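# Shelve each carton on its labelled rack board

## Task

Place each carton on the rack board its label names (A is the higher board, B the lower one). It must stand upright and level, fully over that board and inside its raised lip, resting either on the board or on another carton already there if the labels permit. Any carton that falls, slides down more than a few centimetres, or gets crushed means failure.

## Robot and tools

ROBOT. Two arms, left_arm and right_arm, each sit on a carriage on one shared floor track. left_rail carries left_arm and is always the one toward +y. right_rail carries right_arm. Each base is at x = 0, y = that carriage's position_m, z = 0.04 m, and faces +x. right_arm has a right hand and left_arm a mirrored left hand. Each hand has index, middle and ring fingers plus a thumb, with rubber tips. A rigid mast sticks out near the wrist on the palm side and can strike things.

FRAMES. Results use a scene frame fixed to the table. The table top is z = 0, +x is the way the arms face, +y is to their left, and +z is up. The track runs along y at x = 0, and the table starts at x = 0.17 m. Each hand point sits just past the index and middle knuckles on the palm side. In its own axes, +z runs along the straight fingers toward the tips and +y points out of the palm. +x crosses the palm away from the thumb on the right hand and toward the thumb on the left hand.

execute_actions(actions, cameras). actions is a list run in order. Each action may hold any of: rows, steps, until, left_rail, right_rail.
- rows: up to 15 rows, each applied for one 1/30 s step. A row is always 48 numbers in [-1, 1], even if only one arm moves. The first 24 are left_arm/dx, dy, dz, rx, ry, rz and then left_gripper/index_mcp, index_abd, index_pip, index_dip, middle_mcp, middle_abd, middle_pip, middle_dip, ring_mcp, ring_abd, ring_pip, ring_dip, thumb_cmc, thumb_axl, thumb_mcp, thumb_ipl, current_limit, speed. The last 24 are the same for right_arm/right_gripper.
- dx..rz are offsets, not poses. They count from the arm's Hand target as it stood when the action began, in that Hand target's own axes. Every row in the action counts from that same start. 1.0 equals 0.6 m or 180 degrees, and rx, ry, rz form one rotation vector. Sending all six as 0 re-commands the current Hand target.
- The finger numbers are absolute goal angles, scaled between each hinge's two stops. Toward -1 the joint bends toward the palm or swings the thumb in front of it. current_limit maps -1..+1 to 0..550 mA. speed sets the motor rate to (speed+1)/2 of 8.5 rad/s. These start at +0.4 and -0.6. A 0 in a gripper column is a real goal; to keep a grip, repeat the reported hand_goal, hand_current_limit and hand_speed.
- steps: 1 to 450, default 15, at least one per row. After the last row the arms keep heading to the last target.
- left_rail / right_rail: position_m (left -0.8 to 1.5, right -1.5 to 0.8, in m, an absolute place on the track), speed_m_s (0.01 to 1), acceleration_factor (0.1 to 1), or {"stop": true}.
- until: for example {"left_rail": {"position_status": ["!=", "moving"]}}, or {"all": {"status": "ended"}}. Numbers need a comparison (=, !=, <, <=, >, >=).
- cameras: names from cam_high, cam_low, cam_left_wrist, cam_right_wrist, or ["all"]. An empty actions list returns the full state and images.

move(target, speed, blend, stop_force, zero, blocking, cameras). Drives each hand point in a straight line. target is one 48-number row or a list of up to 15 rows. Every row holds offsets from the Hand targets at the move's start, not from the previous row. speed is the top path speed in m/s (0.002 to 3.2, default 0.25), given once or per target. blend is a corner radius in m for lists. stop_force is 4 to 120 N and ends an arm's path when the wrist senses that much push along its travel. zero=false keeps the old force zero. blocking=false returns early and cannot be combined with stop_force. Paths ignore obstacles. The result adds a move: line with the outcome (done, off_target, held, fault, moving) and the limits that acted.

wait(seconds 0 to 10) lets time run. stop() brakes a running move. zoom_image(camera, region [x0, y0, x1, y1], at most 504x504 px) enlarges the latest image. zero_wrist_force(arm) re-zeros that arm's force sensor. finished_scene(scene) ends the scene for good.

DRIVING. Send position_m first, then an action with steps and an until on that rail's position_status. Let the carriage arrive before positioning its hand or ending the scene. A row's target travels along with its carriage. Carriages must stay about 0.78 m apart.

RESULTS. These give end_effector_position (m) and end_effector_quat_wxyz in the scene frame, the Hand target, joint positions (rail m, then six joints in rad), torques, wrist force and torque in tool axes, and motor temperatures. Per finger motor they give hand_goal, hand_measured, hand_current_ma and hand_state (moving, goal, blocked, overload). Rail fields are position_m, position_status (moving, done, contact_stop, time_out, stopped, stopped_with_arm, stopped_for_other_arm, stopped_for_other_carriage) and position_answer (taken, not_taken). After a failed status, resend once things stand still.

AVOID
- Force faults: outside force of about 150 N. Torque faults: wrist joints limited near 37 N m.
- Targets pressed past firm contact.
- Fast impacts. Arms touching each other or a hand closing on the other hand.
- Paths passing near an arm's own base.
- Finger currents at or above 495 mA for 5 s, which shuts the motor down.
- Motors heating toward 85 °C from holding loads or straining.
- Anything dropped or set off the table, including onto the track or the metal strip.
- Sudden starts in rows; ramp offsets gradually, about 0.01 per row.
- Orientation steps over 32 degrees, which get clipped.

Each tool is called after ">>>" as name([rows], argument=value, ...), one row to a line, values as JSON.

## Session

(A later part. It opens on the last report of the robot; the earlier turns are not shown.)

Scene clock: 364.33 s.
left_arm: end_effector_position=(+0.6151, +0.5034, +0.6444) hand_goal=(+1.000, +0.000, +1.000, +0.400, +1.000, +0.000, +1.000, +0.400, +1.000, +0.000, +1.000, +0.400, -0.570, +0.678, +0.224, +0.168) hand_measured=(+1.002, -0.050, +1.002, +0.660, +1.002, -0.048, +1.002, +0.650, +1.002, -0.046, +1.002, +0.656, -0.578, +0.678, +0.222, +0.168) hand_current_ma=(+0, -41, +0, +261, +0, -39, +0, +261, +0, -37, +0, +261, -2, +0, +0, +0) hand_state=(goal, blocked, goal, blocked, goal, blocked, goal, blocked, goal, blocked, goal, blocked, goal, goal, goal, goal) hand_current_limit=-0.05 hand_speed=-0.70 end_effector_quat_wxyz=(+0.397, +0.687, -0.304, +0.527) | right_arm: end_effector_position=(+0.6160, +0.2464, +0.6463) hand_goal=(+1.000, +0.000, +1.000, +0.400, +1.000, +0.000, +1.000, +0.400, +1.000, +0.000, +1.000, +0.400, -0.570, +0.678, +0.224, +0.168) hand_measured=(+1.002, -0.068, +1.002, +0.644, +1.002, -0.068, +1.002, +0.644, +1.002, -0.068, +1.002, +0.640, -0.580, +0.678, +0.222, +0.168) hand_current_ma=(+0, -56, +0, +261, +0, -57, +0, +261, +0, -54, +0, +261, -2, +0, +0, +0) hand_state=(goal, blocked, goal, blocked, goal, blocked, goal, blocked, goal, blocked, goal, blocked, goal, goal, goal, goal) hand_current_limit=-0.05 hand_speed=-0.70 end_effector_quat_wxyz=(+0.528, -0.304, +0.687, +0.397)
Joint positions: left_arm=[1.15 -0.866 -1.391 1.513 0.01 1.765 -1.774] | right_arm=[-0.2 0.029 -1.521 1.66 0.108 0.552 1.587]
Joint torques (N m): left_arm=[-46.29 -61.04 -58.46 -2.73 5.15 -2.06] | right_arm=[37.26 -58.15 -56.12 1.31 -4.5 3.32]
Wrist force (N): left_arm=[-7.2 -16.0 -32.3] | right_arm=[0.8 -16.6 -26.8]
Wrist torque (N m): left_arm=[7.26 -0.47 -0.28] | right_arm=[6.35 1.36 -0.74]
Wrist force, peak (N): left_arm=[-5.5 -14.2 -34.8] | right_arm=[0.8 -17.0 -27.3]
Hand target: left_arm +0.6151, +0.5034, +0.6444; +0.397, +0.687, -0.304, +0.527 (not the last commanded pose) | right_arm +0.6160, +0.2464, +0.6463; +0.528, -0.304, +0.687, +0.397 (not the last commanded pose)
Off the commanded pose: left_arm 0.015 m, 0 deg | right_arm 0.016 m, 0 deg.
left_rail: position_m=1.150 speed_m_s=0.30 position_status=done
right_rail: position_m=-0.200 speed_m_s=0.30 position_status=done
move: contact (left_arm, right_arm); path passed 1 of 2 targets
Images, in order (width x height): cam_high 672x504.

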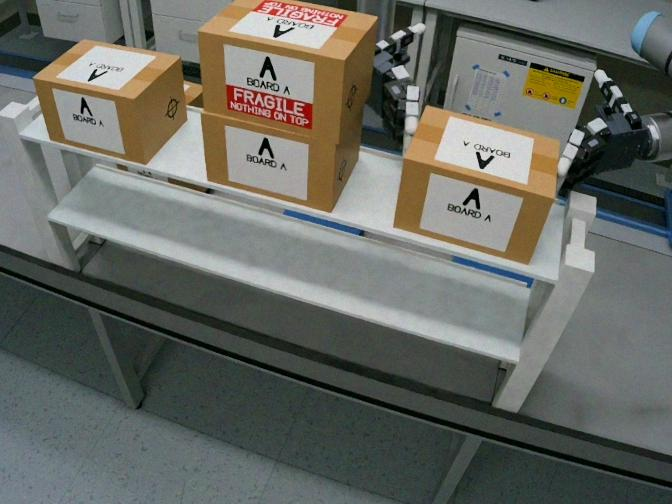

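>>> move([
  [-0.00644,-0.001494,0.000863,0,0,0,1,0,1,0.4,1,0,1,0.4,1,0,1,0.4,-0.571,0.678,0.2247,0.1676,-0.05,-0.7,0.008854,-0.002054,0.001186,0,0,0,1,0,1,0.4,1,0,1,0.4,1,0,1,0.4,-0.571,0.678,0.2247,0.1676,-0.05,-0.7],
  [-0.00644,-0.001494,0.000863,0,0,0,1,0,1,0.9,1,0,1,0.9,1,0,1,0.9,-0.571,0.678,0.2247,0.1676,-0.05,-0.7,0.008854,-0.002054,0.001186,0,0,0,1,0,1,0.9,1,0,1,0.9,1,0,1,0.9,-0.571,0.678,0.2247,0.1676,-0.05,-0.7],
  [-0.00644,-0.018164,-0.028007,0,0,0,1,0,1,0.9,1,0,1,0.9,1,0,1,0.9,-0.571,0.678,0.2247,0.1676,-0.05,-0.7,0.008854,-0.018724,-0.027684,0,0,0,1,0,1,0.9,1,0,1,0.9,1,0,1,0.9,-0.571,0.678,0.2247,0.1676,-0.05,-0.7],
  [-0.075448,0.204908,-0.156807,0,0,0,1,0,1,0.9,1,0,1,0.9,1,0,1,0.9,-0.571,0.678,0.2247,0.1676,-0.05,-0.7,0.077862,0.204348,-0.156484,0,0,0,1,0,1,0.9,1,0,1,0.9,1,0,1,0.9,-0.571,0.678,0.2247,0.1676,-0.05,-0.7],
], speed=[0.01,0.01,0.02,0.08], cameras=["cam_high"])

>>> zoom_image(camera="cam_high", region=[380, 60, 600, 300])

>>> zoom_image(camera="cam_high", region=[40, 60, 300, 240])

Scene clock: 371.47 s.
left_arm: end_effector_position=(+0.4552, +0.5233, +0.6405) hand_goal=(+1.000, +0.000, +1.000, +0.900, +1.000, +0.000, +1.000, +0.900, +1.000, +0.000, +1.000, +0.900, -0.570, +0.678, +0.224, +0.168) hand_measured=(+1.000, -0.012, +1.000, +0.898, +1.000, -0.012, +1.000, +0.898, +1.000, -0.010, +1.000, +0.896, -0.578, +0.678, +0.222, +0.168) hand_current_ma=(+0, -4, +0, +0, +0, -3, +0, +0, +0, -3, +0, +0, -2, +0, +0, +0) hand_state=(goal, goal, goal, goal, goal, goal, goal, goal, goal, goal, goal, goal, goal, goal, goal, goal) hand_current_limit=-0.05 hand_speed=-0.70 end_effector_quat_wxyz=(+0.397, +0.687, -0.304, +0.527) | right_arm: end_effector_position=(+0.4560, +0.2265, +0.6407) hand_goal=(+1.000, +0.000, +1.000, +0.900, +1.000, +0.000, +1.000, +0.900, +1.000, +0.000, +1.000, +0.900, -0.570, +0.678, +0.224, +0.168) hand_measured=(+1.000, -0.012, +1.000, +0.896, +1.000, -0.012, +1.000, +0.898, +1.000, -0.010, +1.000, +0.898, -0.580, +0.678, +0.222, +0.168) hand_current_ma=(+0, -2, +0, +0, +0, -2, +0, +0, +0, -1, +0, +0, -2, +0, +0, +0) hand_state=(goal, goal, goal, goal, goal, goal, goal, goal, goal, goal, goal, goal, goal, goal, goal, goal) hand_current_limit=-0.05 hand_speed=-0.70 end_effector_quat_wxyz=(+0.528, -0.304, +0.687, +0.397)
Joint positions: left_arm=[1.15 -1.07 -1.624 1.768 -0.015 1.562 -1.801] | right_arm=[-0.2 -0.009 -1.794 1.919 0.138 0.515 1.568]
Joint torques (N m): left_arm=[-14.88 -49.23 -34.1 2.09 -2.07 -2.99] | right_arm=[-13.89 -33.6 -32.01 2.12 -3.38 -3.74]
Wrist force (N): left_arm=[-2.6 6.6 -0.6] | right_arm=[-1.7 3.8 3.9]
Wrist torque (N m): left_arm=[1.05 0.26 -0.39] | right_arm=[0.01 -0.10 -0.12]
Wrist force, peak (N): left_arm=[-3.6 -15.0 -36.8] | right_arm=[-3.2 -15.2 -31.1]
Hand target: left_arm +0.4551, +0.5233, +0.6405; +0.397, +0.687, -0.304, +0.527 | right_arm +0.4560, +0.2265, +0.6407; +0.528, -0.304, +0.687, +0.397
Off the commanded pose: left_arm 0.000 m, 0 deg | right_arm 0.000 m, 0 deg.
left_rail: position_m=1.150 speed_m_s=0.30 position_status=done
right_rail: position_m=-0.200 speed_m_s=0.30 position_status=done
move: done
Images, in order (width x height): cam_high 672x504.

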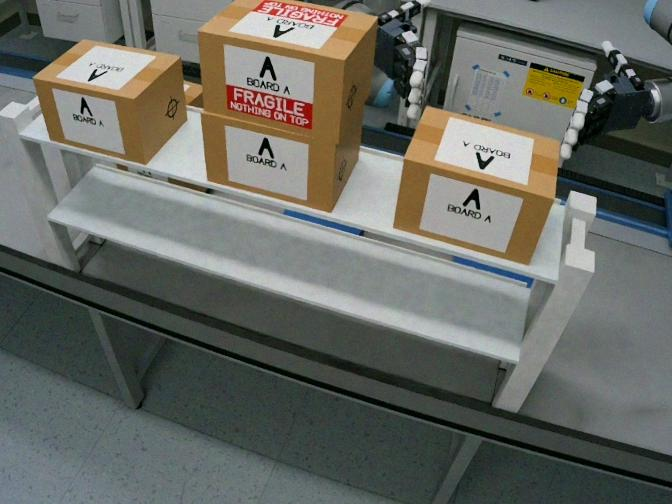

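Scaled by 2.100 from the camera's 672x504 image, which has a finer 960x720 frame.

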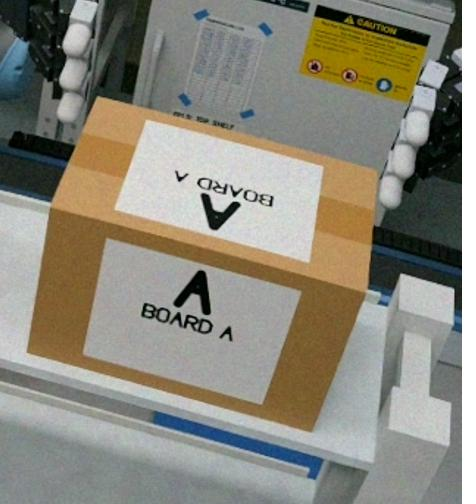

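Scaled by 1.938 from the camera's 672x504 image, which has a finer 960x720 frame.

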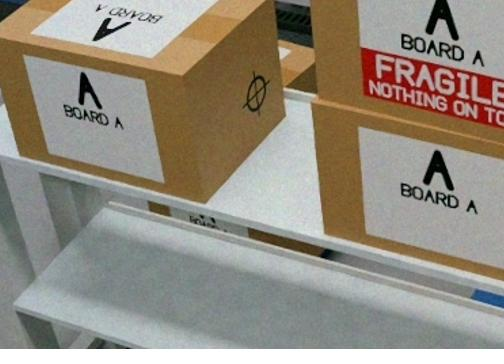

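>>> execute_actions([
  {"right_rail":{"position_m":-1.0,"speed_m_s":0.45},"steps":150,"until":{"right_rail":{"position_status":["!=","moving"]}}},
  {"left_rail":{"position_m":0.5,"speed_m_s":0.45},"steps":150,"until":{"left_rail":{"position_status":["!=","moving"]}}},
], cameras=["all"])

>>> zoom_image(camera="cam_high", region=[90, 70, 260, 240])

Scene clock: 390.47 s.
left_arm: end_effector_position=(+0.4551, -0.1267, +0.6405) hand_goal=(+1.000, +0.000, +1.000, +0.900, +1.000, +0.000, +1.000, +0.900, +1.000, +0.000, +1.000, +0.900, -0.570, +0.678, +0.224, +0.168) hand_measured=(+1.000, -0.012, +1.000, +0.898, +1.000, -0.012, +1.000, +0.898, +1.000, -0.010, +1.000, +0.896, -0.578, +0.678, +0.222, +0.168) hand_current_ma=(+0, -4, +0, +0, +0, -3, +0, +0, +0, -3, +0, +0, -2, +0, +0, +0) hand_state=(goal, goal, goal, goal, goal, goal, goal, goal, goal, goal, goal, goal, goal, goal, goal, goal) hand_current_limit=-0.05 hand_speed=-0.70 end_effector_quat_wxyz=(+0.397, +0.687, -0.304, +0.527) | right_arm: end_effector_position=(+0.4560, -0.5735, +0.6407) hand_goal=(+1.000, +0.000, +1.000, +0.900, +1.000, +0.000, +1.000, +0.900, +1.000, +0.000, +1.000, +0.900, -0.570, +0.678, +0.224, +0.168) hand_measured=(+1.000, -0.010, +1.000, +0.896, +1.000, -0.012, +1.000, +0.898, +1.000, -0.010, +1.000, +0.898, -0.580, +0.678, +0.222, +0.168) hand_current_ma=(+0, -2, +0, +0, +0, -2, +0, +0, +0, -1, +0, +0, -2, +0, +0, +0) hand_state=(goal, goal, goal, goal, goal, goal, goal, goal, goal, goal, goal, goal, goal, goal, goal, goal) hand_current_limit=-0.05 hand_speed=-0.70 end_effector_quat_wxyz=(+0.528, -0.304, +0.687, +0.397)
Joint positions: left_arm=[0.5 -1.071 -1.624 1.768 -0.015 1.562 -1.801] | right_arm=[-1 -0.009 -1.794 1.919 0.138 0.515 1.568]
Joint torques (N m): left_arm=[-8.28 -37.15 -45.75 -0.49 -0.8 -2.69] | right_arm=[0.82 -27.23 -38.43 0.41 -0.13 -3.52]
Wrist force (N): left_arm=[-2.5 6.5 -0.4] | right_arm=[-2.0 3.1 3.9]
Wrist torque (N m): left_arm=[1.01 0.26 -0.38] | right_arm=[-0.08 -0.05 -0.17]
Wrist force, peak (N): left_arm=[-2.8 7.2 1.1] | right_arm=[-2.3 3.9 5.1]
Hand target: left_arm +0.4551, -0.1267, +0.6405; +0.397, +0.687, -0.304, +0.527 | right_arm +0.4560, -0.5735, +0.6407; +0.528, -0.304, +0.687, +0.397
Off the commanded pose: left_arm 0.000 m, 0 deg | right_arm 0.000 m, 0 deg.
left_rail: position_m=0.500 speed_m_s=0.45 position_status=done
right_rail: position_m=-1.000 speed_m_s=0.45 position_status=done

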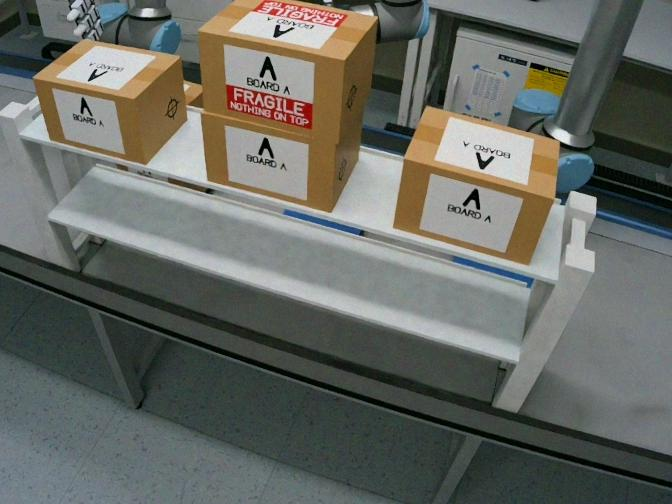

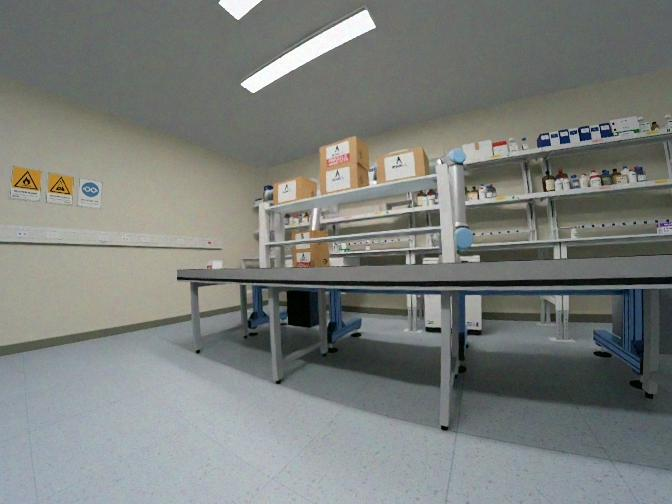

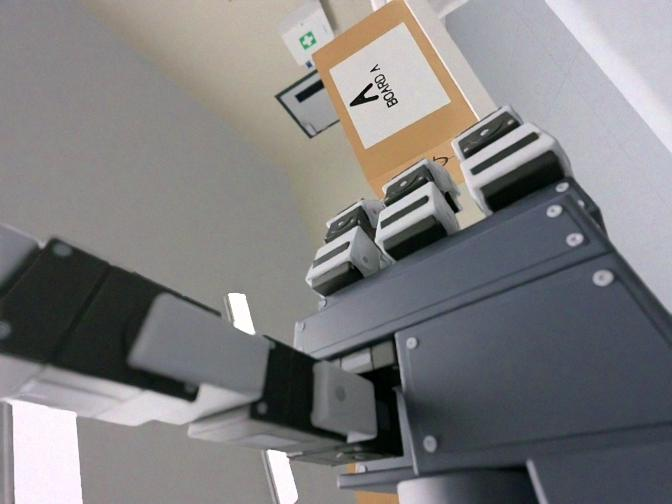

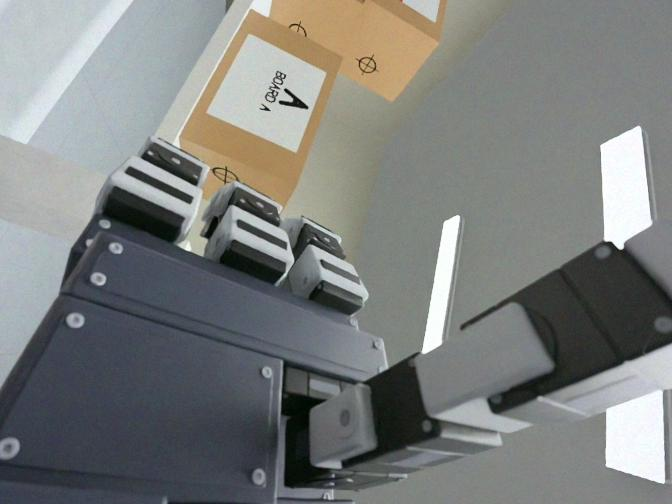

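Scaled by 2.965 from the camera's 672x504 image, which has a finer 960x720 frame.

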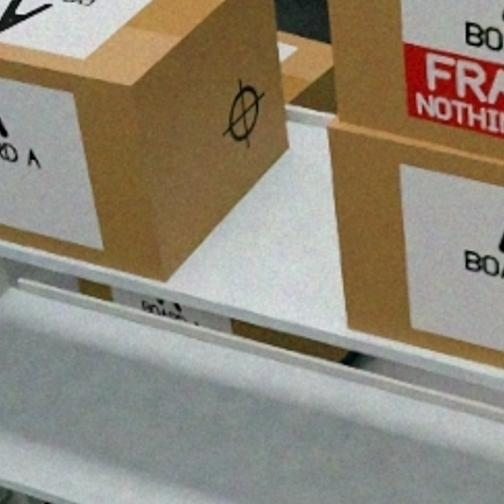

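>>> execute_actions(actions=[], cameras=["cam_high","cam_left_wrist","cam_right_wrist"])

Scene clock: 394.60 s.
left_arm: end_effector_position=(+0.4551, -0.1267, +0.6405) hand_goal=(+1.000, +0.000, +1.000, +0.900, +1.000, +0.000, +1.000, +0.900, +1.000, +0.000, +1.000, +0.900, -0.570, +0.678, +0.224, +0.168) hand_measured=(+1.000, -0.012, +1.000, +0.898, +1.000, -0.012, +1.000, +0.898, +1.000, -0.010, +1.000, +0.896, -0.578, +0.678, +0.222, +0.168) hand_current_ma=(+0, -4, +0, +0, +0, -3, +0, +0, +0, -3, +0, +0, -2, +0, +0, +0) hand_state=(goal, goal, goal, goal, goal, goal, goal, goal, goal, goal, goal, goal, goal, goal, goal, goal) hand_current_limit=-0.05 hand_speed=-0.70 end_effector_quat_wxyz=(+0.397, +0.687, -0.304, +0.527) | right_arm: end_effector_position=(+0.4560, -0.5735, +0.6407) hand_goal=(+1.000, +0.000, +1.000, +0.900, +1.000, +0.000, +1.000, +0.900, +1.000, +0.000, +1.000, +0.900, -0.570, +0.678, +0.224, +0.168) hand_measured=(+1.000, -0.010, +1.000, +0.896, +1.000, -0.012, +1.000, +0.898, +1.000, -0.010, +1.000, +0.898, -0.580, +0.678, +0.222, +0.168) hand_current_ma=(+0, -2, +0, +0, +0, -2, +0, +0, +0, -1, +0, +0, -2, +0, +0, +0) hand_state=(goal, goal, goal, goal, goal, goal, goal, goal, goal, goal, goal, goal, goal, goal, goal, goal) hand_current_limit=-0.05 hand_speed=-0.70 end_effector_quat_wxyz=(+0.528, -0.304, +0.687, +0.397)
Joint positions: left_arm=[0.5 -1.071 -1.624 1.768 -0.015 1.562 -1.801] | right_arm=[-1 -0.009 -1.794 1.919 0.138 0.515 1.568]
Joint velocities: within noise
Joint torques (N m): left_arm=[7.91 -48.75 -48.49 -3.06 0.78 -2.98] | right_arm=[4.74 -22.19 -44.52 -0.78 1.27 -3.64]
Motor temperatures (°C): left_arm=[28 23 29 29 34 30] | right_arm=[25 24 28 32 31 33]
Wrist force (N): left_arm=[-2.3 6.8 -0.1] | right_arm=[-1.8 3.1 4.0]
Wrist torque (N m): left_arm=[1.02 0.24 -0.37] | right_arm=[-0.08 -0.09 -0.14]
Wrist force, peak (N): left_arm=[-2.7 7.0 -0.3] | right_arm=[-2.3 3.6 4.2]
Hand target: left_arm +0.4551, -0.1267, +0.6405; +0.397, +0.687, -0.304, +0.527 | right_arm +0.4560, -0.5735, +0.6407; +0.528, -0.304, +0.687, +0.397
Off the commanded pose: left_arm 0.000 m, 0 deg | right_arm 0.000 m, 0 deg.
left_rail: position_m=0.500 speed_m_s=0.45 position_status=done
right_rail: position_m=-1.000 speed_m_s=0.45 position_status=done
Images, in order (width x height): cam_high 672x504, cam_left_wrist 672x504, cam_right_wrist 672x504.

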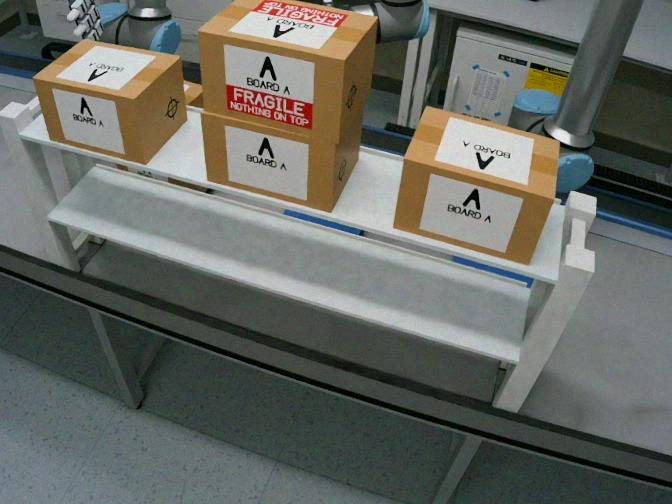

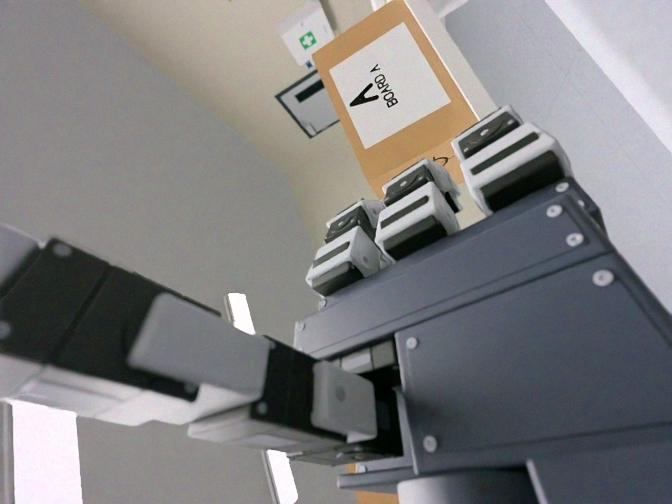

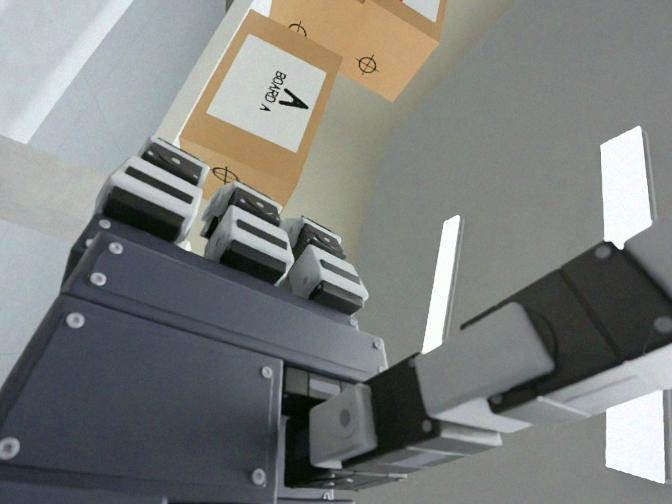

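>>> move([
  [-0.06301,0.35552,0.14536,-0.0322,-0.00747,0.00431,1,0,1,0.7,1,0,1,0.7,1,0,1,0.7,-0.571,0.678,0.2247,0.1676,-0.05,-0.7,0.07824,0.19991,-0.23782,0.0322,-0.00747,0.00431,1,0,1,0.7,1,0,1,0.7,1,0,1,0.7,-0.571,0.678,0.2247,0.1676,-0.05,-0.7],
  [-0.35358,0.2881,0.18429,-0.0322,-0.00747,0.00431,1,0,1,0.7,1,0,1,0.7,1,0,1,0.7,-0.571,0.678,0.2247,0.1676,-0.05,-0.7,0.36913,0.13242,-0.19884,0.0322,-0.00747,0.00431,1,0,1,0.7,1,0,1,0.7,1,0,1,0.7,-0.571,0.678,0.2247,0.1676,-0.05,-0.7],
], speed=0.2, blend=[0.04,0], cameras=["cam_high","cam_left_wrist","cam_right_wrist"])

Scene clock: 402.53 s.
left_arm: end_effector_position=(+0.3089, -0.3091, +0.4603) hand_goal=(+1.000, +0.000, +1.000, +0.700, +1.000, +0.000, +1.000, +0.700, +1.000, +0.000, +1.000, +0.700, -0.570, +0.678, +0.224, +0.168) hand_measured=(+1.000, -0.012, +1.000, +0.702, +1.000, -0.012, +1.000, +0.702, +1.000, -0.010, +1.000, +0.704, -0.578, +0.678, +0.222, +0.168) hand_current_ma=(+0, -3, +0, +0, +0, -3, +0, +0, +0, -2, +0, +0, -2, +0, +0, +0) hand_state=(goal, goal, goal, goal, goal, goal, goal, goal, goal, goal, goal, goal, goal, goal, goal, goal) hand_current_limit=-0.05 hand_speed=-0.70 end_effector_quat_wxyz=(+0.424, +0.670, -0.339, +0.506) | right_arm: end_effector_position=(+0.2746, -0.6369, +0.4599) hand_goal=(+1.000, +0.000, +1.000, +0.700, +1.000, +0.000, +1.000, +0.700, +1.000, +0.000, +1.000, +0.700, -0.570, +0.678, +0.224, +0.168) hand_measured=(+1.000, -0.010, +1.000, +0.704, +1.000, -0.012, +1.000, +0.702, +1.000, -0.010, +1.000, +0.702, -0.580, +0.678, +0.222, +0.168) hand_current_ma=(+0, -2, +0, +0, +0, -2, +0, +0, +0, -1, +0, +0, -2, +0, +0, +0) hand_state=(goal, goal, goal, goal, goal, goal, goal, goal, goal, goal, goal, goal, goal, goal, goal, goal) hand_current_limit=-0.05 hand_speed=-0.70 end_effector_quat_wxyz=(+0.548, -0.268, +0.702, +0.369)
Joint positions: left_arm=[0.5 -1.382 -1.412 1.876 -0.331 1.357 -1.828] | right_arm=[-1 -0.352 -2.18 2.474 0.17 0.291 1.352]
Joint torques (N m): left_arm=[-18.31 -35.67 -31.15 -5.57 -2.6 2.24] | right_arm=[13.05 22.35 -28.56 -0.76 2.17 3.89]
Wrist force (N): left_arm=[-2.4 6.5 -0.6] | right_arm=[-2.1 3.1 4.1]
Wrist torque (N m): left_arm=[1.04 0.25 -0.37] | right_arm=[-0.05 -0.06 -0.19]
Wrist force, peak (N): left_arm=[-2.1 7.5 -0.5] | right_arm=[-2.6 3.8 4.1]
Hand target: left_arm +0.3089, -0.3091, +0.4603; +0.424, +0.670, -0.339, +0.506 | right_arm +0.2746, -0.6369, +0.4598; +0.548, -0.268, +0.702, +0.369
Off the commanded pose: left_arm 0.000 m, 0 deg | right_arm 0.000 m, 0 deg.
left_rail: position_m=0.500 speed_m_s=0.45 position_status=done
right_rail: position_m=-1.000 speed_m_s=0.45 position_status=done
move: done
Images, in order (width x height): cam_high 672x504, cam_left_wrist 672x504, cam_right_wrist 672x504.

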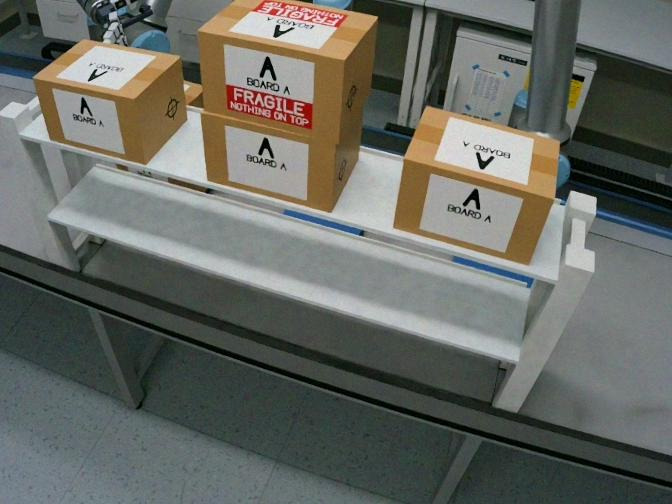

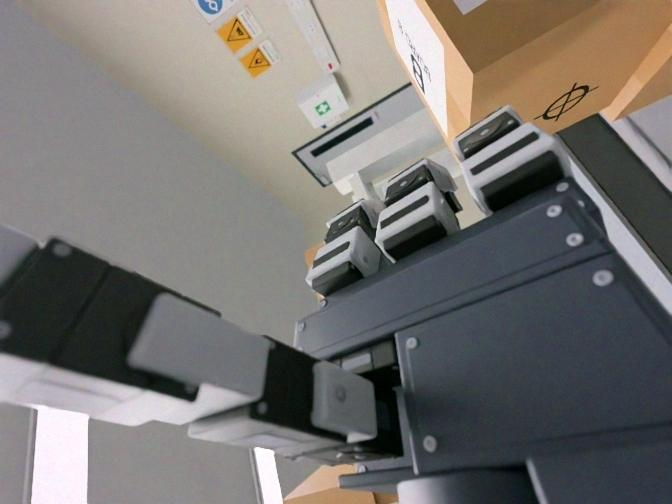

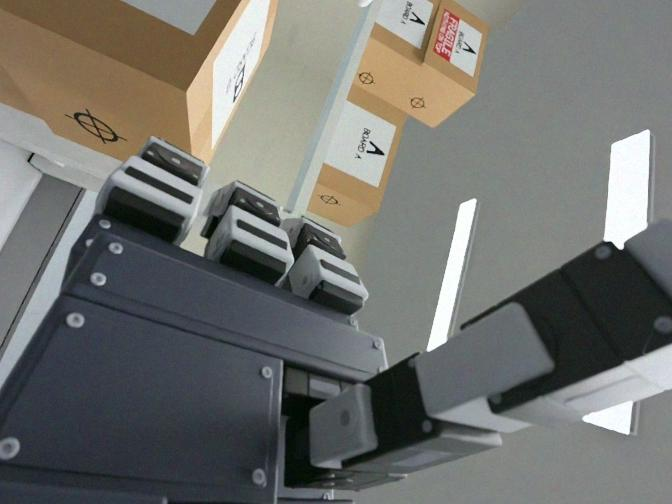

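>>> zoom_image(camera="cam_left_wrist", region=[350, 0, 672, 190])

>>> zoom_image(camera="cam_right_wrist", region=[0, 0, 322, 190])

Scaled by 1.565 from the camera's 672x504 image, which has a finer 960x720 frame.

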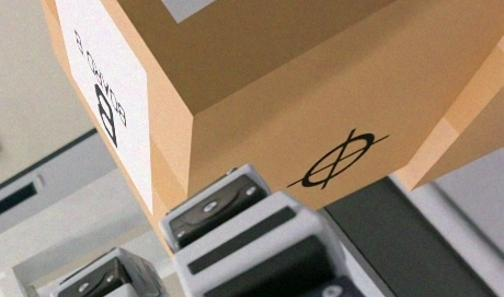

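Scaled by 1.565 from the camera's 672x504 image, which has a finer 960x720 frame.

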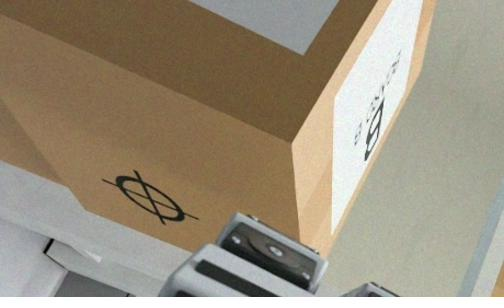

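>>> move(target=[-0.16571,-0.07086,0.03129,-0.01073,-0.00249,0.00144,1,0,1,0.7,1,0,1,0.7,1,0,1,0.7,-0.571,0.678,0.2247,0.1676,-0.05,-0.7,0.1708,-0.04607,0.03624,0.01073,-0.00249,0.00144,1,0,1,0.7,1,0,1,0.7,1,0,1,0.7,-0.571,0.678,0.2247,0.1676,-0.05,-0.7], speed=0.1, cameras=["cam_left_wrist","cam_right_wrist"])

>>> zoom_image(camera="cam_left_wrist", region=[300, 0, 640, 190])

>>> zoom_image(camera="cam_right_wrist", region=[30, 0, 370, 190])

Scene clock: 414.23 s.
left_arm: end_effector_position=(+0.3281, -0.3061, +0.3523) hand_goal=(+1.000, +0.000, +1.000, +0.700, +1.000, +0.000, +1.000, +0.700, +1.000, +0.000, +1.000, +0.700, -0.570, +0.678, +0.224, +0.168) hand_measured=(+1.000, -0.012, +1.000, +0.702, +1.000, -0.012, +1.000, +0.702, +1.000, -0.010, +1.000, +0.704, -0.578, +0.678, +0.222, +0.168) hand_current_ma=(+0, -3, +0, +0, +0, -3, +0, +0, +0, -2, +0, +0, -2, +0, +0, +0) hand_state=(goal, goal, goal, goal, goal, goal, goal, goal, goal, goal, goal, goal, goal, goal, goal, goal) hand_current_limit=-0.05 hand_speed=-0.70 end_effector_quat_wxyz=(+0.433, +0.664, -0.351, +0.498) | right_arm: end_effector_position=(+0.2822, -0.6325, +0.3519) hand_goal=(+1.000, +0.000, +1.000, +0.700, +1.000, +0.000, +1.000, +0.700, +1.000, +0.000, +1.000, +0.700, -0.570, +0.678, +0.224, +0.168) hand_measured=(+1.000, -0.010, +1.000, +0.704, +1.000, -0.012, +1.000, +0.702, +1.000, -0.010, +1.000, +0.702, -0.580, +0.678, +0.222, +0.168) hand_current_ma=(+0, -2, +0, +0, +0, -2, +0, +0, +0, -1, +0, +0, -2, +0, +0, +0) hand_state=(goal, goal, goal, goal, goal, goal, goal, goal, goal, goal, goal, goal, goal, goal, goal, goal) hand_current_limit=-0.05 hand_speed=-0.70 end_effector_quat_wxyz=(+0.554, -0.255, +0.706, +0.359)
Joint positions: left_arm=[0.5 -1.335 -1.297 1.954 -0.526 1.439 -1.817] | right_arm=[-1 -0.307 -2.07 2.631 -0.194 0.365 1.453]
Joint torques (N m): left_arm=[14.43 -41.37 -26.84 -5.68 2.11 3.03] | right_arm=[11.76 18.07 -24.2 -1.01 2.4 3.91]
Wrist force (N): left_arm=[-2.5 6.1 -0.7] | right_arm=[-2.1 3.6 3.8]
Wrist torque (N m): left_arm=[0.99 0.25 -0.45] | right_arm=[-0.01 -0.04 -0.36]
Wrist force, peak (N): left_arm=[-1.8 7.6 -0.9] | right_arm=[-2.2 4.0 4.0]
Hand target: left_arm +0.3281, -0.3061, +0.3523; +0.433, +0.664, -0.351, +0.498 | right_arm +0.2823, -0.6325, +0.3518; +0.554, -0.255, +0.706, +0.359
Off the commanded pose: left_arm 0.000 m, 0 deg | right_arm 0.000 m, 0 deg.
left_rail: position_m=0.500 speed_m_s=0.45 position_status=done
right_rail: position_m=-1.000 speed_m_s=0.45 position_status=done
move: done
Images, in order (width x height): cam_left_wrist 672x504, cam_right_wrist 672x504.

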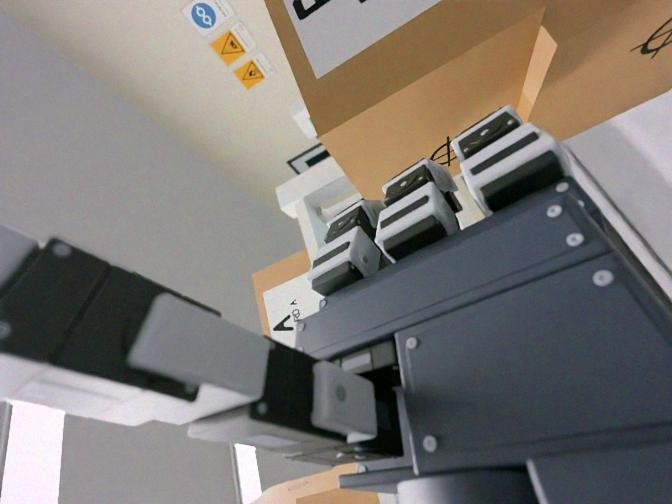

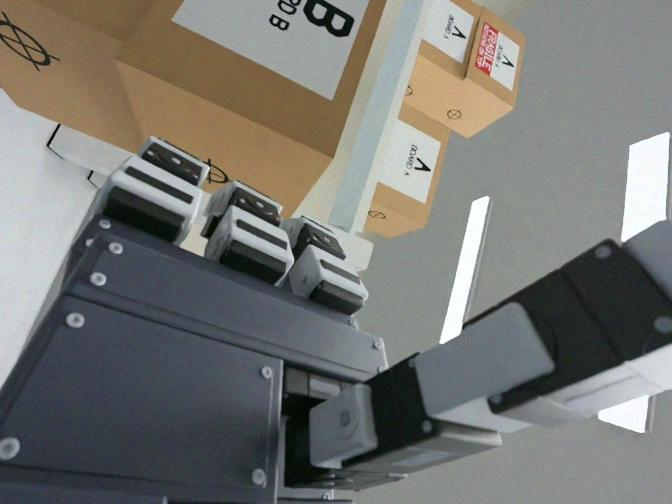

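Scaled by 1.482 from the camera's 672x504 image, which has a finer 960x720 frame.

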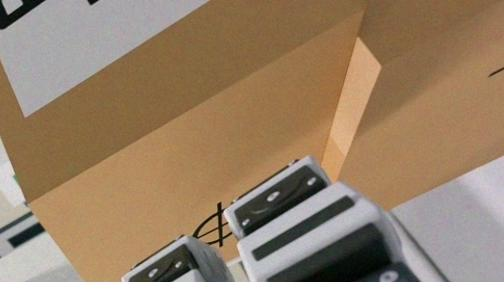

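Scaled by 1.482 from the camera's 672x504 image, which has a finer 960x720 frame.

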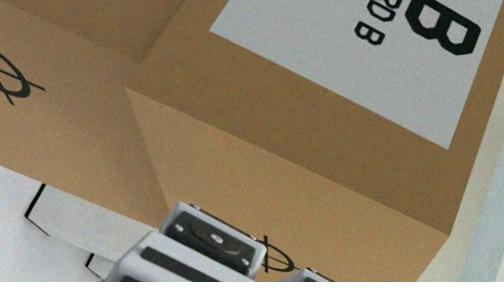

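>>> zoom_image(camera="cam_left_wrist", region=[290, 100, 450, 220])

>>> zoom_image(camera="cam_right_wrist", region=[230, 100, 390, 220])

>>> zoom_image(camera="cam_left_wrist", region=[480, 0, 640, 120])

>>> zoom_image(camera="cam_right_wrist", region=[60, 20, 220, 140])

Scaled by 3.150 from the camera's 672x504 image, which has a finer 960x720 frame.

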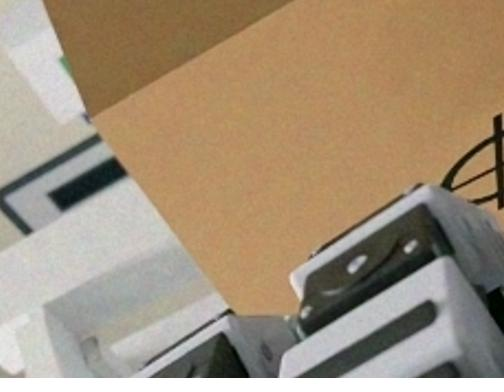

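Scaled by 3.150 from the camera's 672x504 image, which has a finer 960x720 frame.

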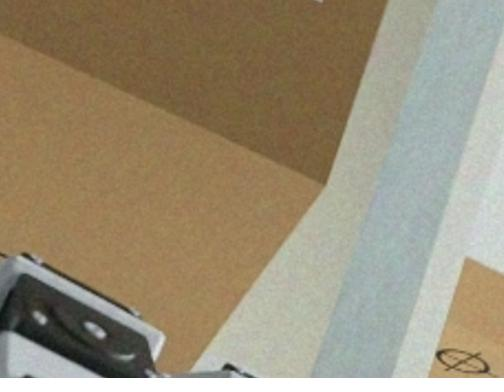

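Scaled by 3.150 from the camera's 672x504 image, which has a finer 960x720 frame.

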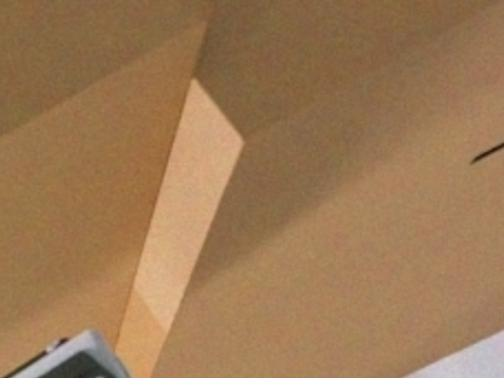

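Scaled by 3.150 from the camera's 672x504 image, which has a finer 960x720 frame.

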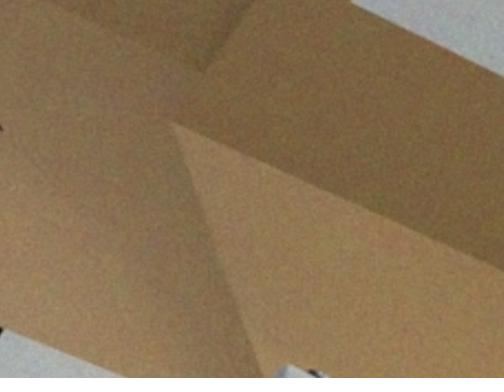

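>>> move(target=[-0.00608,0.00292,-0.00168,0.005366,0.001245,-0.000719,1,0,1,0.7,1,0,1,0.7,1,0,1,0.7,-0.571,0.678,0.2247,0.1676,-0.05,-0.7,0.00358,-0.00516,0.00298,-0.005366,0.001245,-0.000719,1,0,1,0.7,1,0,1,0.7,1,0,1,0.7,-0.571,0.678,0.2247,0.1676,-0.05,-0.7], speed=0.03)

>>> move(target=[0,0.0583,0.101,0,0,0,1,0,1,0.7,1,0,1,0.7,1,0,1,0.7,-0.571,0.678,0.2247,0.1676,-0.05,-0.7,0,0.0583,0.101,0,0,0,1,0,1,0.7,1,0,1,0.7,1,0,1,0.7,-0.571,0.678,0.2247,0.1676,-0.05,-0.7], speed=0.018, stop_force=5, cameras=["cam_left_wrist","cam_right_wrist"])

Scene clock: 426.77 s.
left_arm: end_effector_position=(+0.3253, -0.3058, +0.3493) hand_goal=(+1.000, +0.000, +1.000, +0.700, +1.000, +0.000, +1.000, +0.700, +1.000, +0.000, +1.000, +0.700, -0.570, +0.678, +0.224, +0.168) hand_measured=(+1.000, -0.012, +1.000, +0.702, +1.000, -0.012, +1.000, +0.702, +1.000, -0.010, +1.000, +0.704, -0.578, +0.678, +0.222, +0.168) hand_current_ma=(+0, -3, +0, +0, +0, -3, +0, +0, +0, -2, +0, +0, -2, +0, +0, +0) hand_state=(goal, goal, goal, goal, goal, goal, goal, goal, goal, goal, goal, goal, goal, goal, goal, goal) hand_current_limit=-0.05 hand_speed=-0.70 end_effector_quat_wxyz=(+0.428, +0.667, -0.345, +0.502) | right_arm: end_effector_position=(+0.2851, -0.6329, +0.3489) hand_goal=(+1.000, +0.000, +1.000, +0.700, +1.000, +0.000, +1.000, +0.700, +1.000, +0.000, +1.000, +0.700, -0.570, +0.678, +0.224, +0.168) hand_measured=(+1.000, -0.010, +1.000, +0.704, +1.000, -0.012, +1.000, +0.702, +1.000, -0.010, +1.000, +0.702, -0.580, +0.678, +0.222, +0.168) hand_current_ma=(+0, -2, +0, +0, +0, -2, +0, +0, +0, -1, +0, +0, -2, +0, +0, +0) hand_state=(goal, goal, goal, goal, goal, goal, goal, goal, goal, goal, goal, goal, goal, goal, goal, goal) hand_current_limit=-0.05 hand_speed=-0.70 end_effector_quat_wxyz=(+0.551, -0.261, +0.704, +0.364)
Joint positions: left_arm=[0.5 -1.347 -1.299 1.963 -0.532 1.409 -1.821] | right_arm=[-1 -0.304 -2.037 2.626 -0.206 0.351 1.438]
Joint torques (N m): left_arm=[-16.8 -66.52 -26.26 -5.69 -2.84 -1.93] | right_arm=[11.19 16.39 -44.6 -0.82 -3.88 -3.41]
Wrist force (N): left_arm=[-2.7 6.6 -0.8] | right_arm=[-1.8 3.2 3.9]
Wrist torque (N m): left_arm=[1.06 0.26 -0.48] | right_arm=[-0.05 -0.08 -0.15]
Wrist force, peak (N): left_arm=[-2.4 6.8 -0.4] | right_arm=[-2.6 3.5 4.2]
Hand target: left_arm +0.3252, -0.3057, +0.3493; +0.428, +0.667, -0.345, +0.502 | right_arm +0.2851, -0.6329, +0.3488; +0.551, -0.262, +0.704, +0.364
Off the commanded pose: left_arm 0.000 m, 0 deg | right_arm 0.000 m, 0 deg.
left_rail: position_m=0.500 speed_m_s=0.45 position_status=done
right_rail: position_m=-1.000 speed_m_s=0.45 position_status=done
move: done

Scene clock: 429.83 s.
left_arm: end_effector_position=(+0.3212, -0.3391, +0.3493) hand_goal=(+1.000, +0.000, +1.000, +0.700, +1.000, +0.000, +1.000, +0.700, +1.000, +0.000, +1.000, +0.700, -0.570, +0.678, +0.224, +0.168) hand_measured=(+1.000, -0.008, +1.000, +0.710, +1.000, -0.008, +1.000, +0.702, +1.000, -0.010, +1.000, +0.704, -0.578, +0.678, +0.222, +0.168) hand_current_ma=(+0, -2, +0, +3, +0, -1, +0, +0, +0, -2, +0, +0, -2, +0, +0, +0) hand_state=(goal, goal, goal, goal, goal, goal, goal, goal, goal, goal, goal, goal, goal, goal, goal, goal) hand_current_limit=-0.05 hand_speed=-0.70 end_effector_quat_wxyz=(+0.428, +0.667, -0.345, +0.502) | right_arm: end_effector_position=(+0.2894, -0.5982, +0.3489) hand_goal=(+1.000, +0.000, +1.000, +0.700, +1.000, +0.000, +1.000, +0.700, +1.000, +0.000, +1.000, +0.700, -0.570, +0.678, +0.224, +0.168) hand_measured=(+1.000, -0.008, +1.000, +0.704, +1.000, -0.010, +1.000, +0.702, +1.000, -0.008, +1.000, +0.702, -0.580, +0.678, +0.222, +0.168) hand_current_ma=(+0, -1, +0, +0, +0, -1, +0, +0, +0, -1, +0, +0, -2, +0, +0, +0) hand_state=(goal, goal, goal, goal, goal, goal, goal, goal, goal, goal, goal, goal, goal, goal, goal, goal) hand_current_limit=-0.05 hand_speed=-0.70 end_effector_quat_wxyz=(+0.551, -0.262, +0.704, +0.364)
Joint positions: left_arm=[0.5 -1.365 -1.26 1.908 -0.517 1.391 -1.824] | right_arm=[-1 -0.101 -1.998 2.598 -0.349 0.544 1.583]
Joint torques (N m): left_arm=[15.83 -69.66 -27.03 -5.78 1.13 2.11] | right_arm=[-13.18 -9.47 -24.33 1.44 -1.91 -3.12]
Wrist force (N): left_arm=[-2.4 6.7 -1.2] | right_arm=[-2.4 3.4 3.9]
Wrist torque (N m): left_arm=[1.16 0.18 -0.48] | right_arm=[-0.03 -0.02 -0.39]
Wrist force, peak (N): left_arm=[-1.9 5.1 -6.9] | right_arm=[-2.1 3.7 4.3]
Hand target: left_arm +0.3212, -0.3391, +0.3493; +0.428, +0.667, -0.345, +0.502 (not the last commanded pose) | right_arm +0.2894, -0.5982, +0.3489; +0.551, -0.262, +0.704, +0.364 (not the last commanded pose)
Off the commanded pose: left_arm 0.036 m, 0 deg | right_arm 0.035 m, 0 deg.
left_rail: position_m=0.500 speed_m_s=0.45 position_status=done
right_rail: position_m=-1.000 speed_m_s=0.45 position_status=done
move: contact (left_arm, right_arm)
Images, in order (width x height): cam_left_wrist 672x504, cam_right_wrist 672x504.

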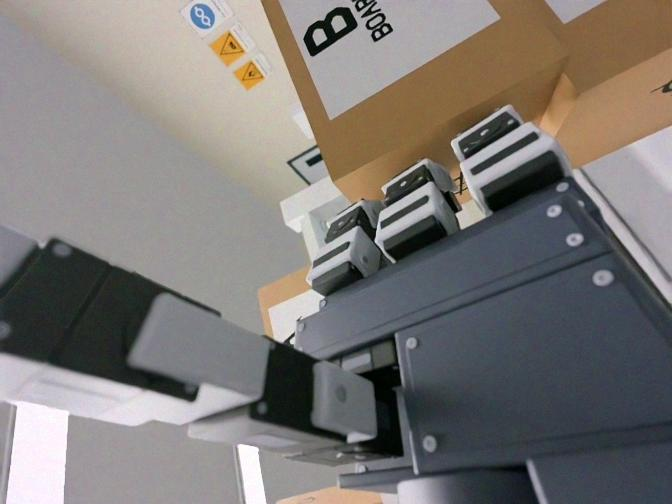

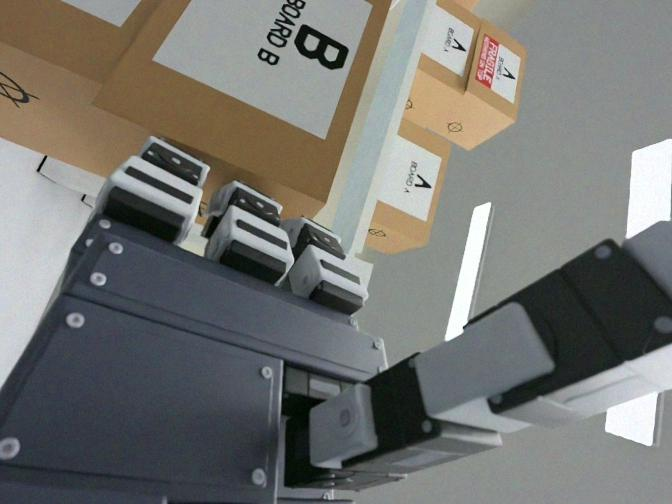

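>>> execute_actions([
  {"rows":[[0,0,0,0,0,0,1,0,1,0.4,1,0,1,0.4,1,0,1,0.4,-0.571,0.678,0.2247,0.1676,-0.05,-0.7,0,0,0,0,0,0,1,0,1,0.4,1,0,1,0.4,1,0,1,0.4,-0.571,0.678,0.2247,0.1676,-0.05,-0.7]],"steps":40},
])

>>> move([
  [0,0.00117,0.00202,0,0,0,1,0,1,0.4,1,0,1,0.4,1,0,1,0.4,-0.571,0.678,0.2247,0.1676,-0.05,-0.7,0,0.00117,0.00202,0,0,0,1,0,1,0.4,1,0,1,0.4,1,0,1,0.4,-0.571,0.678,0.2247,0.1676,-0.05,-0.7],
  [0.032196,0.00864,-0.002294,0,0,0,1,0,1,0.4,1,0,1,0.4,1,0,1,0.4,-0.571,0.678,0.2247,0.1676,-0.05,-0.7,-0.032196,0.00864,-0.002294,0,0,0,1,0,1,0.4,1,0,1,0.4,1,0,1,0.4,-0.571,0.678,0.2247,0.1676,-0.05,-0.7],
], speed=[0.01,0.03], blend=[0,0], cameras=["cam_left_wrist","cam_right_wrist"])

Scene clock: 434.97 s.
left_arm: end_effector_position=(+0.3212, -0.3391, +0.3493) hand_goal=(+1.000, +0.000, +1.000, +0.400, +1.000, +0.000, +1.000, +0.400, +1.000, +0.000, +1.000, +0.400, -0.570, +0.678, +0.224, +0.168) hand_measured=(+1.002, -0.010, +1.000, +0.634, +1.002, -0.008, +1.002, +0.622, +1.002, -0.010, +1.000, +0.618, -0.578, +0.678, +0.222, +0.168) hand_current_ma=(+0, -3, +0, +261, +0, -2, +0, +261, +0, -2, +0, +261, -2, +0, +0, +0) hand_state=(goal, goal, goal, blocked, goal, goal, goal, blocked, goal, goal, goal, blocked, goal, goal, goal, goal) hand_current_limit=-0.05 hand_speed=-0.70 end_effector_quat_wxyz=(+0.428, +0.667, -0.345, +0.502) | right_arm: end_effector_position=(+0.2894, -0.5982, +0.3489) hand_goal=(+1.000, +0.000, +1.000, +0.400, +1.000, +0.000, +1.000, +0.400, +1.000, +0.000, +1.000, +0.400, -0.570, +0.678, +0.224, +0.168) hand_measured=(+1.002, -0.008, +1.000, +0.614, +1.002, -0.008, +1.000, +0.616, +1.002, -0.006, +1.002, +0.618, -0.580, +0.678, +0.222, +0.168) hand_current_ma=(+0, -1, +0, +261, +0, -1, +0, +261, +0, -1, +0, +261, -2, +0, +0, +0) hand_state=(goal, goal, goal, blocked, goal, goal, goal, blocked, goal, goal, goal, blocked, goal, goal, goal, goal) hand_current_limit=-0.05 hand_speed=-0.70 end_effector_quat_wxyz=(+0.551, -0.262, +0.704, +0.364)
Joint positions: left_arm=[0.5 -1.365 -1.26 1.908 -0.517 1.391 -1.824] | right_arm=[-1 -0.101 -1.998 2.598 -0.349 0.544 1.583]
Joint torques (N m): left_arm=[-31.63 -60.39 -53.43 -5.95 4.3 1.84] | right_arm=[17.94 -6.48 -34.5 1.67 -4.29 -3.1]
Wrist force (N): left_arm=[-2.6 -6.7 -23.8] | right_arm=[-1.6 -11.0 -19.2]
Wrist torque (N m): left_arm=[5.43 -0.29 -0.18] | right_arm=[4.69 0.65 -0.68]
Wrist force, peak (N): left_arm=[-3.1 -6.8 -23.9] | right_arm=[-1.6 -10.4 -20.2]
Hand target: left_arm +0.3212, -0.3391, +0.3493; +0.428, +0.667, -0.345, +0.502 | right_arm +0.2894, -0.5982, +0.3489; +0.551, -0.262, +0.704, +0.364
Off the commanded pose: left_arm 0.000 m, 0 deg | right_arm 0.000 m, 0 deg.
left_rail: position_m=0.500 speed_m_s=0.45 position_status=done
right_rail: position_m=-1.000 speed_m_s=0.45 position_status=done

Scene clock: 436.57 s.
left_arm: end_effector_position=(+0.3210, -0.3405, +0.3693) hand_goal=(+1.000, +0.000, +1.000, +0.400, +1.000, +0.000, +1.000, +0.400, +1.000, +0.000, +1.000, +0.400, -0.570, +0.678, +0.224, +0.168) hand_measured=(+1.002, -0.062, +1.002, +0.634, +1.004, -0.060, +1.002, +0.622, +1.002, -0.060, +1.002, +0.618, -0.578, +0.678, +0.222, +0.168) hand_current_ma=(+0, -62, +0, +261, +0, -57, +0, +261, +0, -59, +0, +261, -2, +0, +0, +0) hand_state=(goal, blocked, goal, blocked, goal, blocked, goal, blocked, goal, blocked, goal, blocked, goal, goal, goal, goal) hand_current_limit=-0.05 hand_speed=-0.70 end_effector_quat_wxyz=(+0.428, +0.667, -0.345, +0.502) | right_arm: end_effector_position=(+0.2895, -0.5968, +0.3689) hand_goal=(+1.000, +0.000, +1.000, +0.400, +1.000, +0.000, +1.000, +0.400, +1.000, +0.000, +1.000, +0.400, -0.570, +0.678, +0.224, +0.168) hand_measured=(+1.002, -0.060, +1.002, +0.614, +1.002, -0.060, +1.002, +0.616, +1.002, -0.058, +1.002, +0.618, -0.580, +0.678, +0.222, +0.168) hand_current_ma=(+0, -44, +0, +261, +0, -43, +0, +261, +0, -41, +0, +261, -2, +0, +0, +0) hand_state=(goal, blocked, goal, blocked, goal, blocked, goal, blocked, goal, blocked, goal, blocked, goal, goal, goal, goal) hand_current_limit=-0.05 hand_speed=-0.70 end_effector_quat_wxyz=(+0.551, -0.262, +0.704, +0.364)
Joint positions: left_arm=[0.5 -1.365 -1.278 1.891 -0.481 1.391 -1.824] | right_arm=[-1 -0.094 -2.029 2.57 -0.293 0.551 1.587]
Joint torques (N m): left_arm=[-44.1 -71.93 -68.65 -5.82 11.97 -1.8] | right_arm=[1.74 -12.08 -53.05 0.42 -13.82 -3.07]
Wrist force (N): left_arm=[-9.9 -19.5 -38.8] | right_arm=[5.2 -20.7 -33.2]
Wrist torque (N m): left_arm=[8.66 -1.78 -1.07] | right_arm=[7.61 2.03 0.07]
Wrist force, peak (N): left_arm=[-2.0 -16.0 -44.5] | right_arm=[-0.8 -19.8 -40.0]
Hand target: left_arm +0.3210, -0.3405, +0.3693; +0.428, +0.667, -0.345, +0.502 | right_arm +0.2895, -0.5968, +0.3689; +0.551, -0.262, +0.704, +0.364
Off the commanded pose: left_arm 0.000 m, 0 deg | right_arm 0.000 m, 0 deg.
left_rail: position_m=0.500 speed_m_s=0.45 position_status=done
right_rail: position_m=-1.000 speed_m_s=0.45 position_status=done
move: done
Images, in order (width x height): cam_left_wrist 672x504, cam_right_wrist 672x504.

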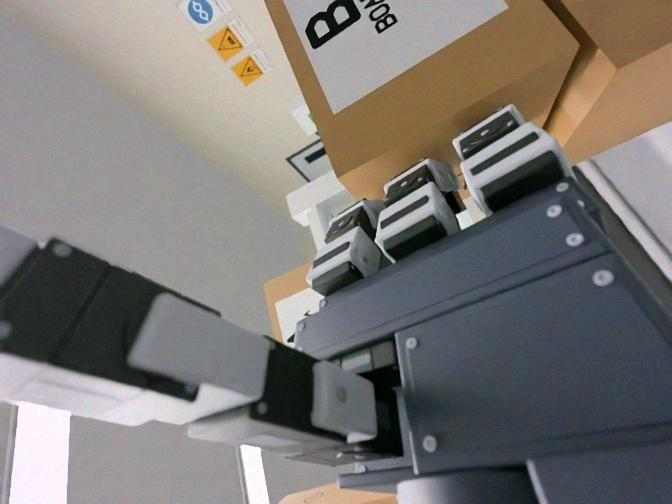

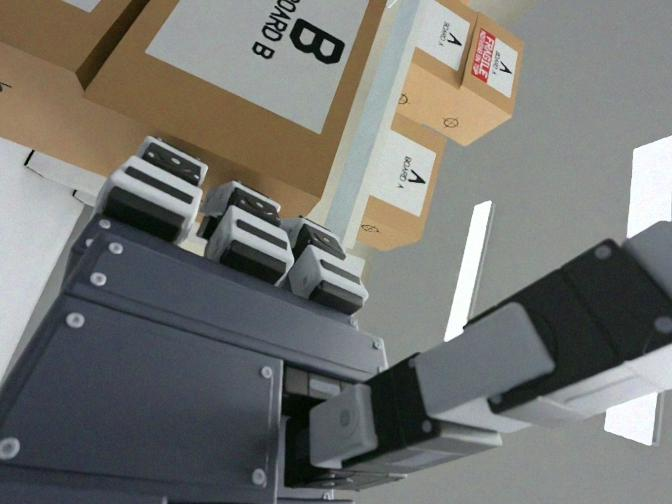

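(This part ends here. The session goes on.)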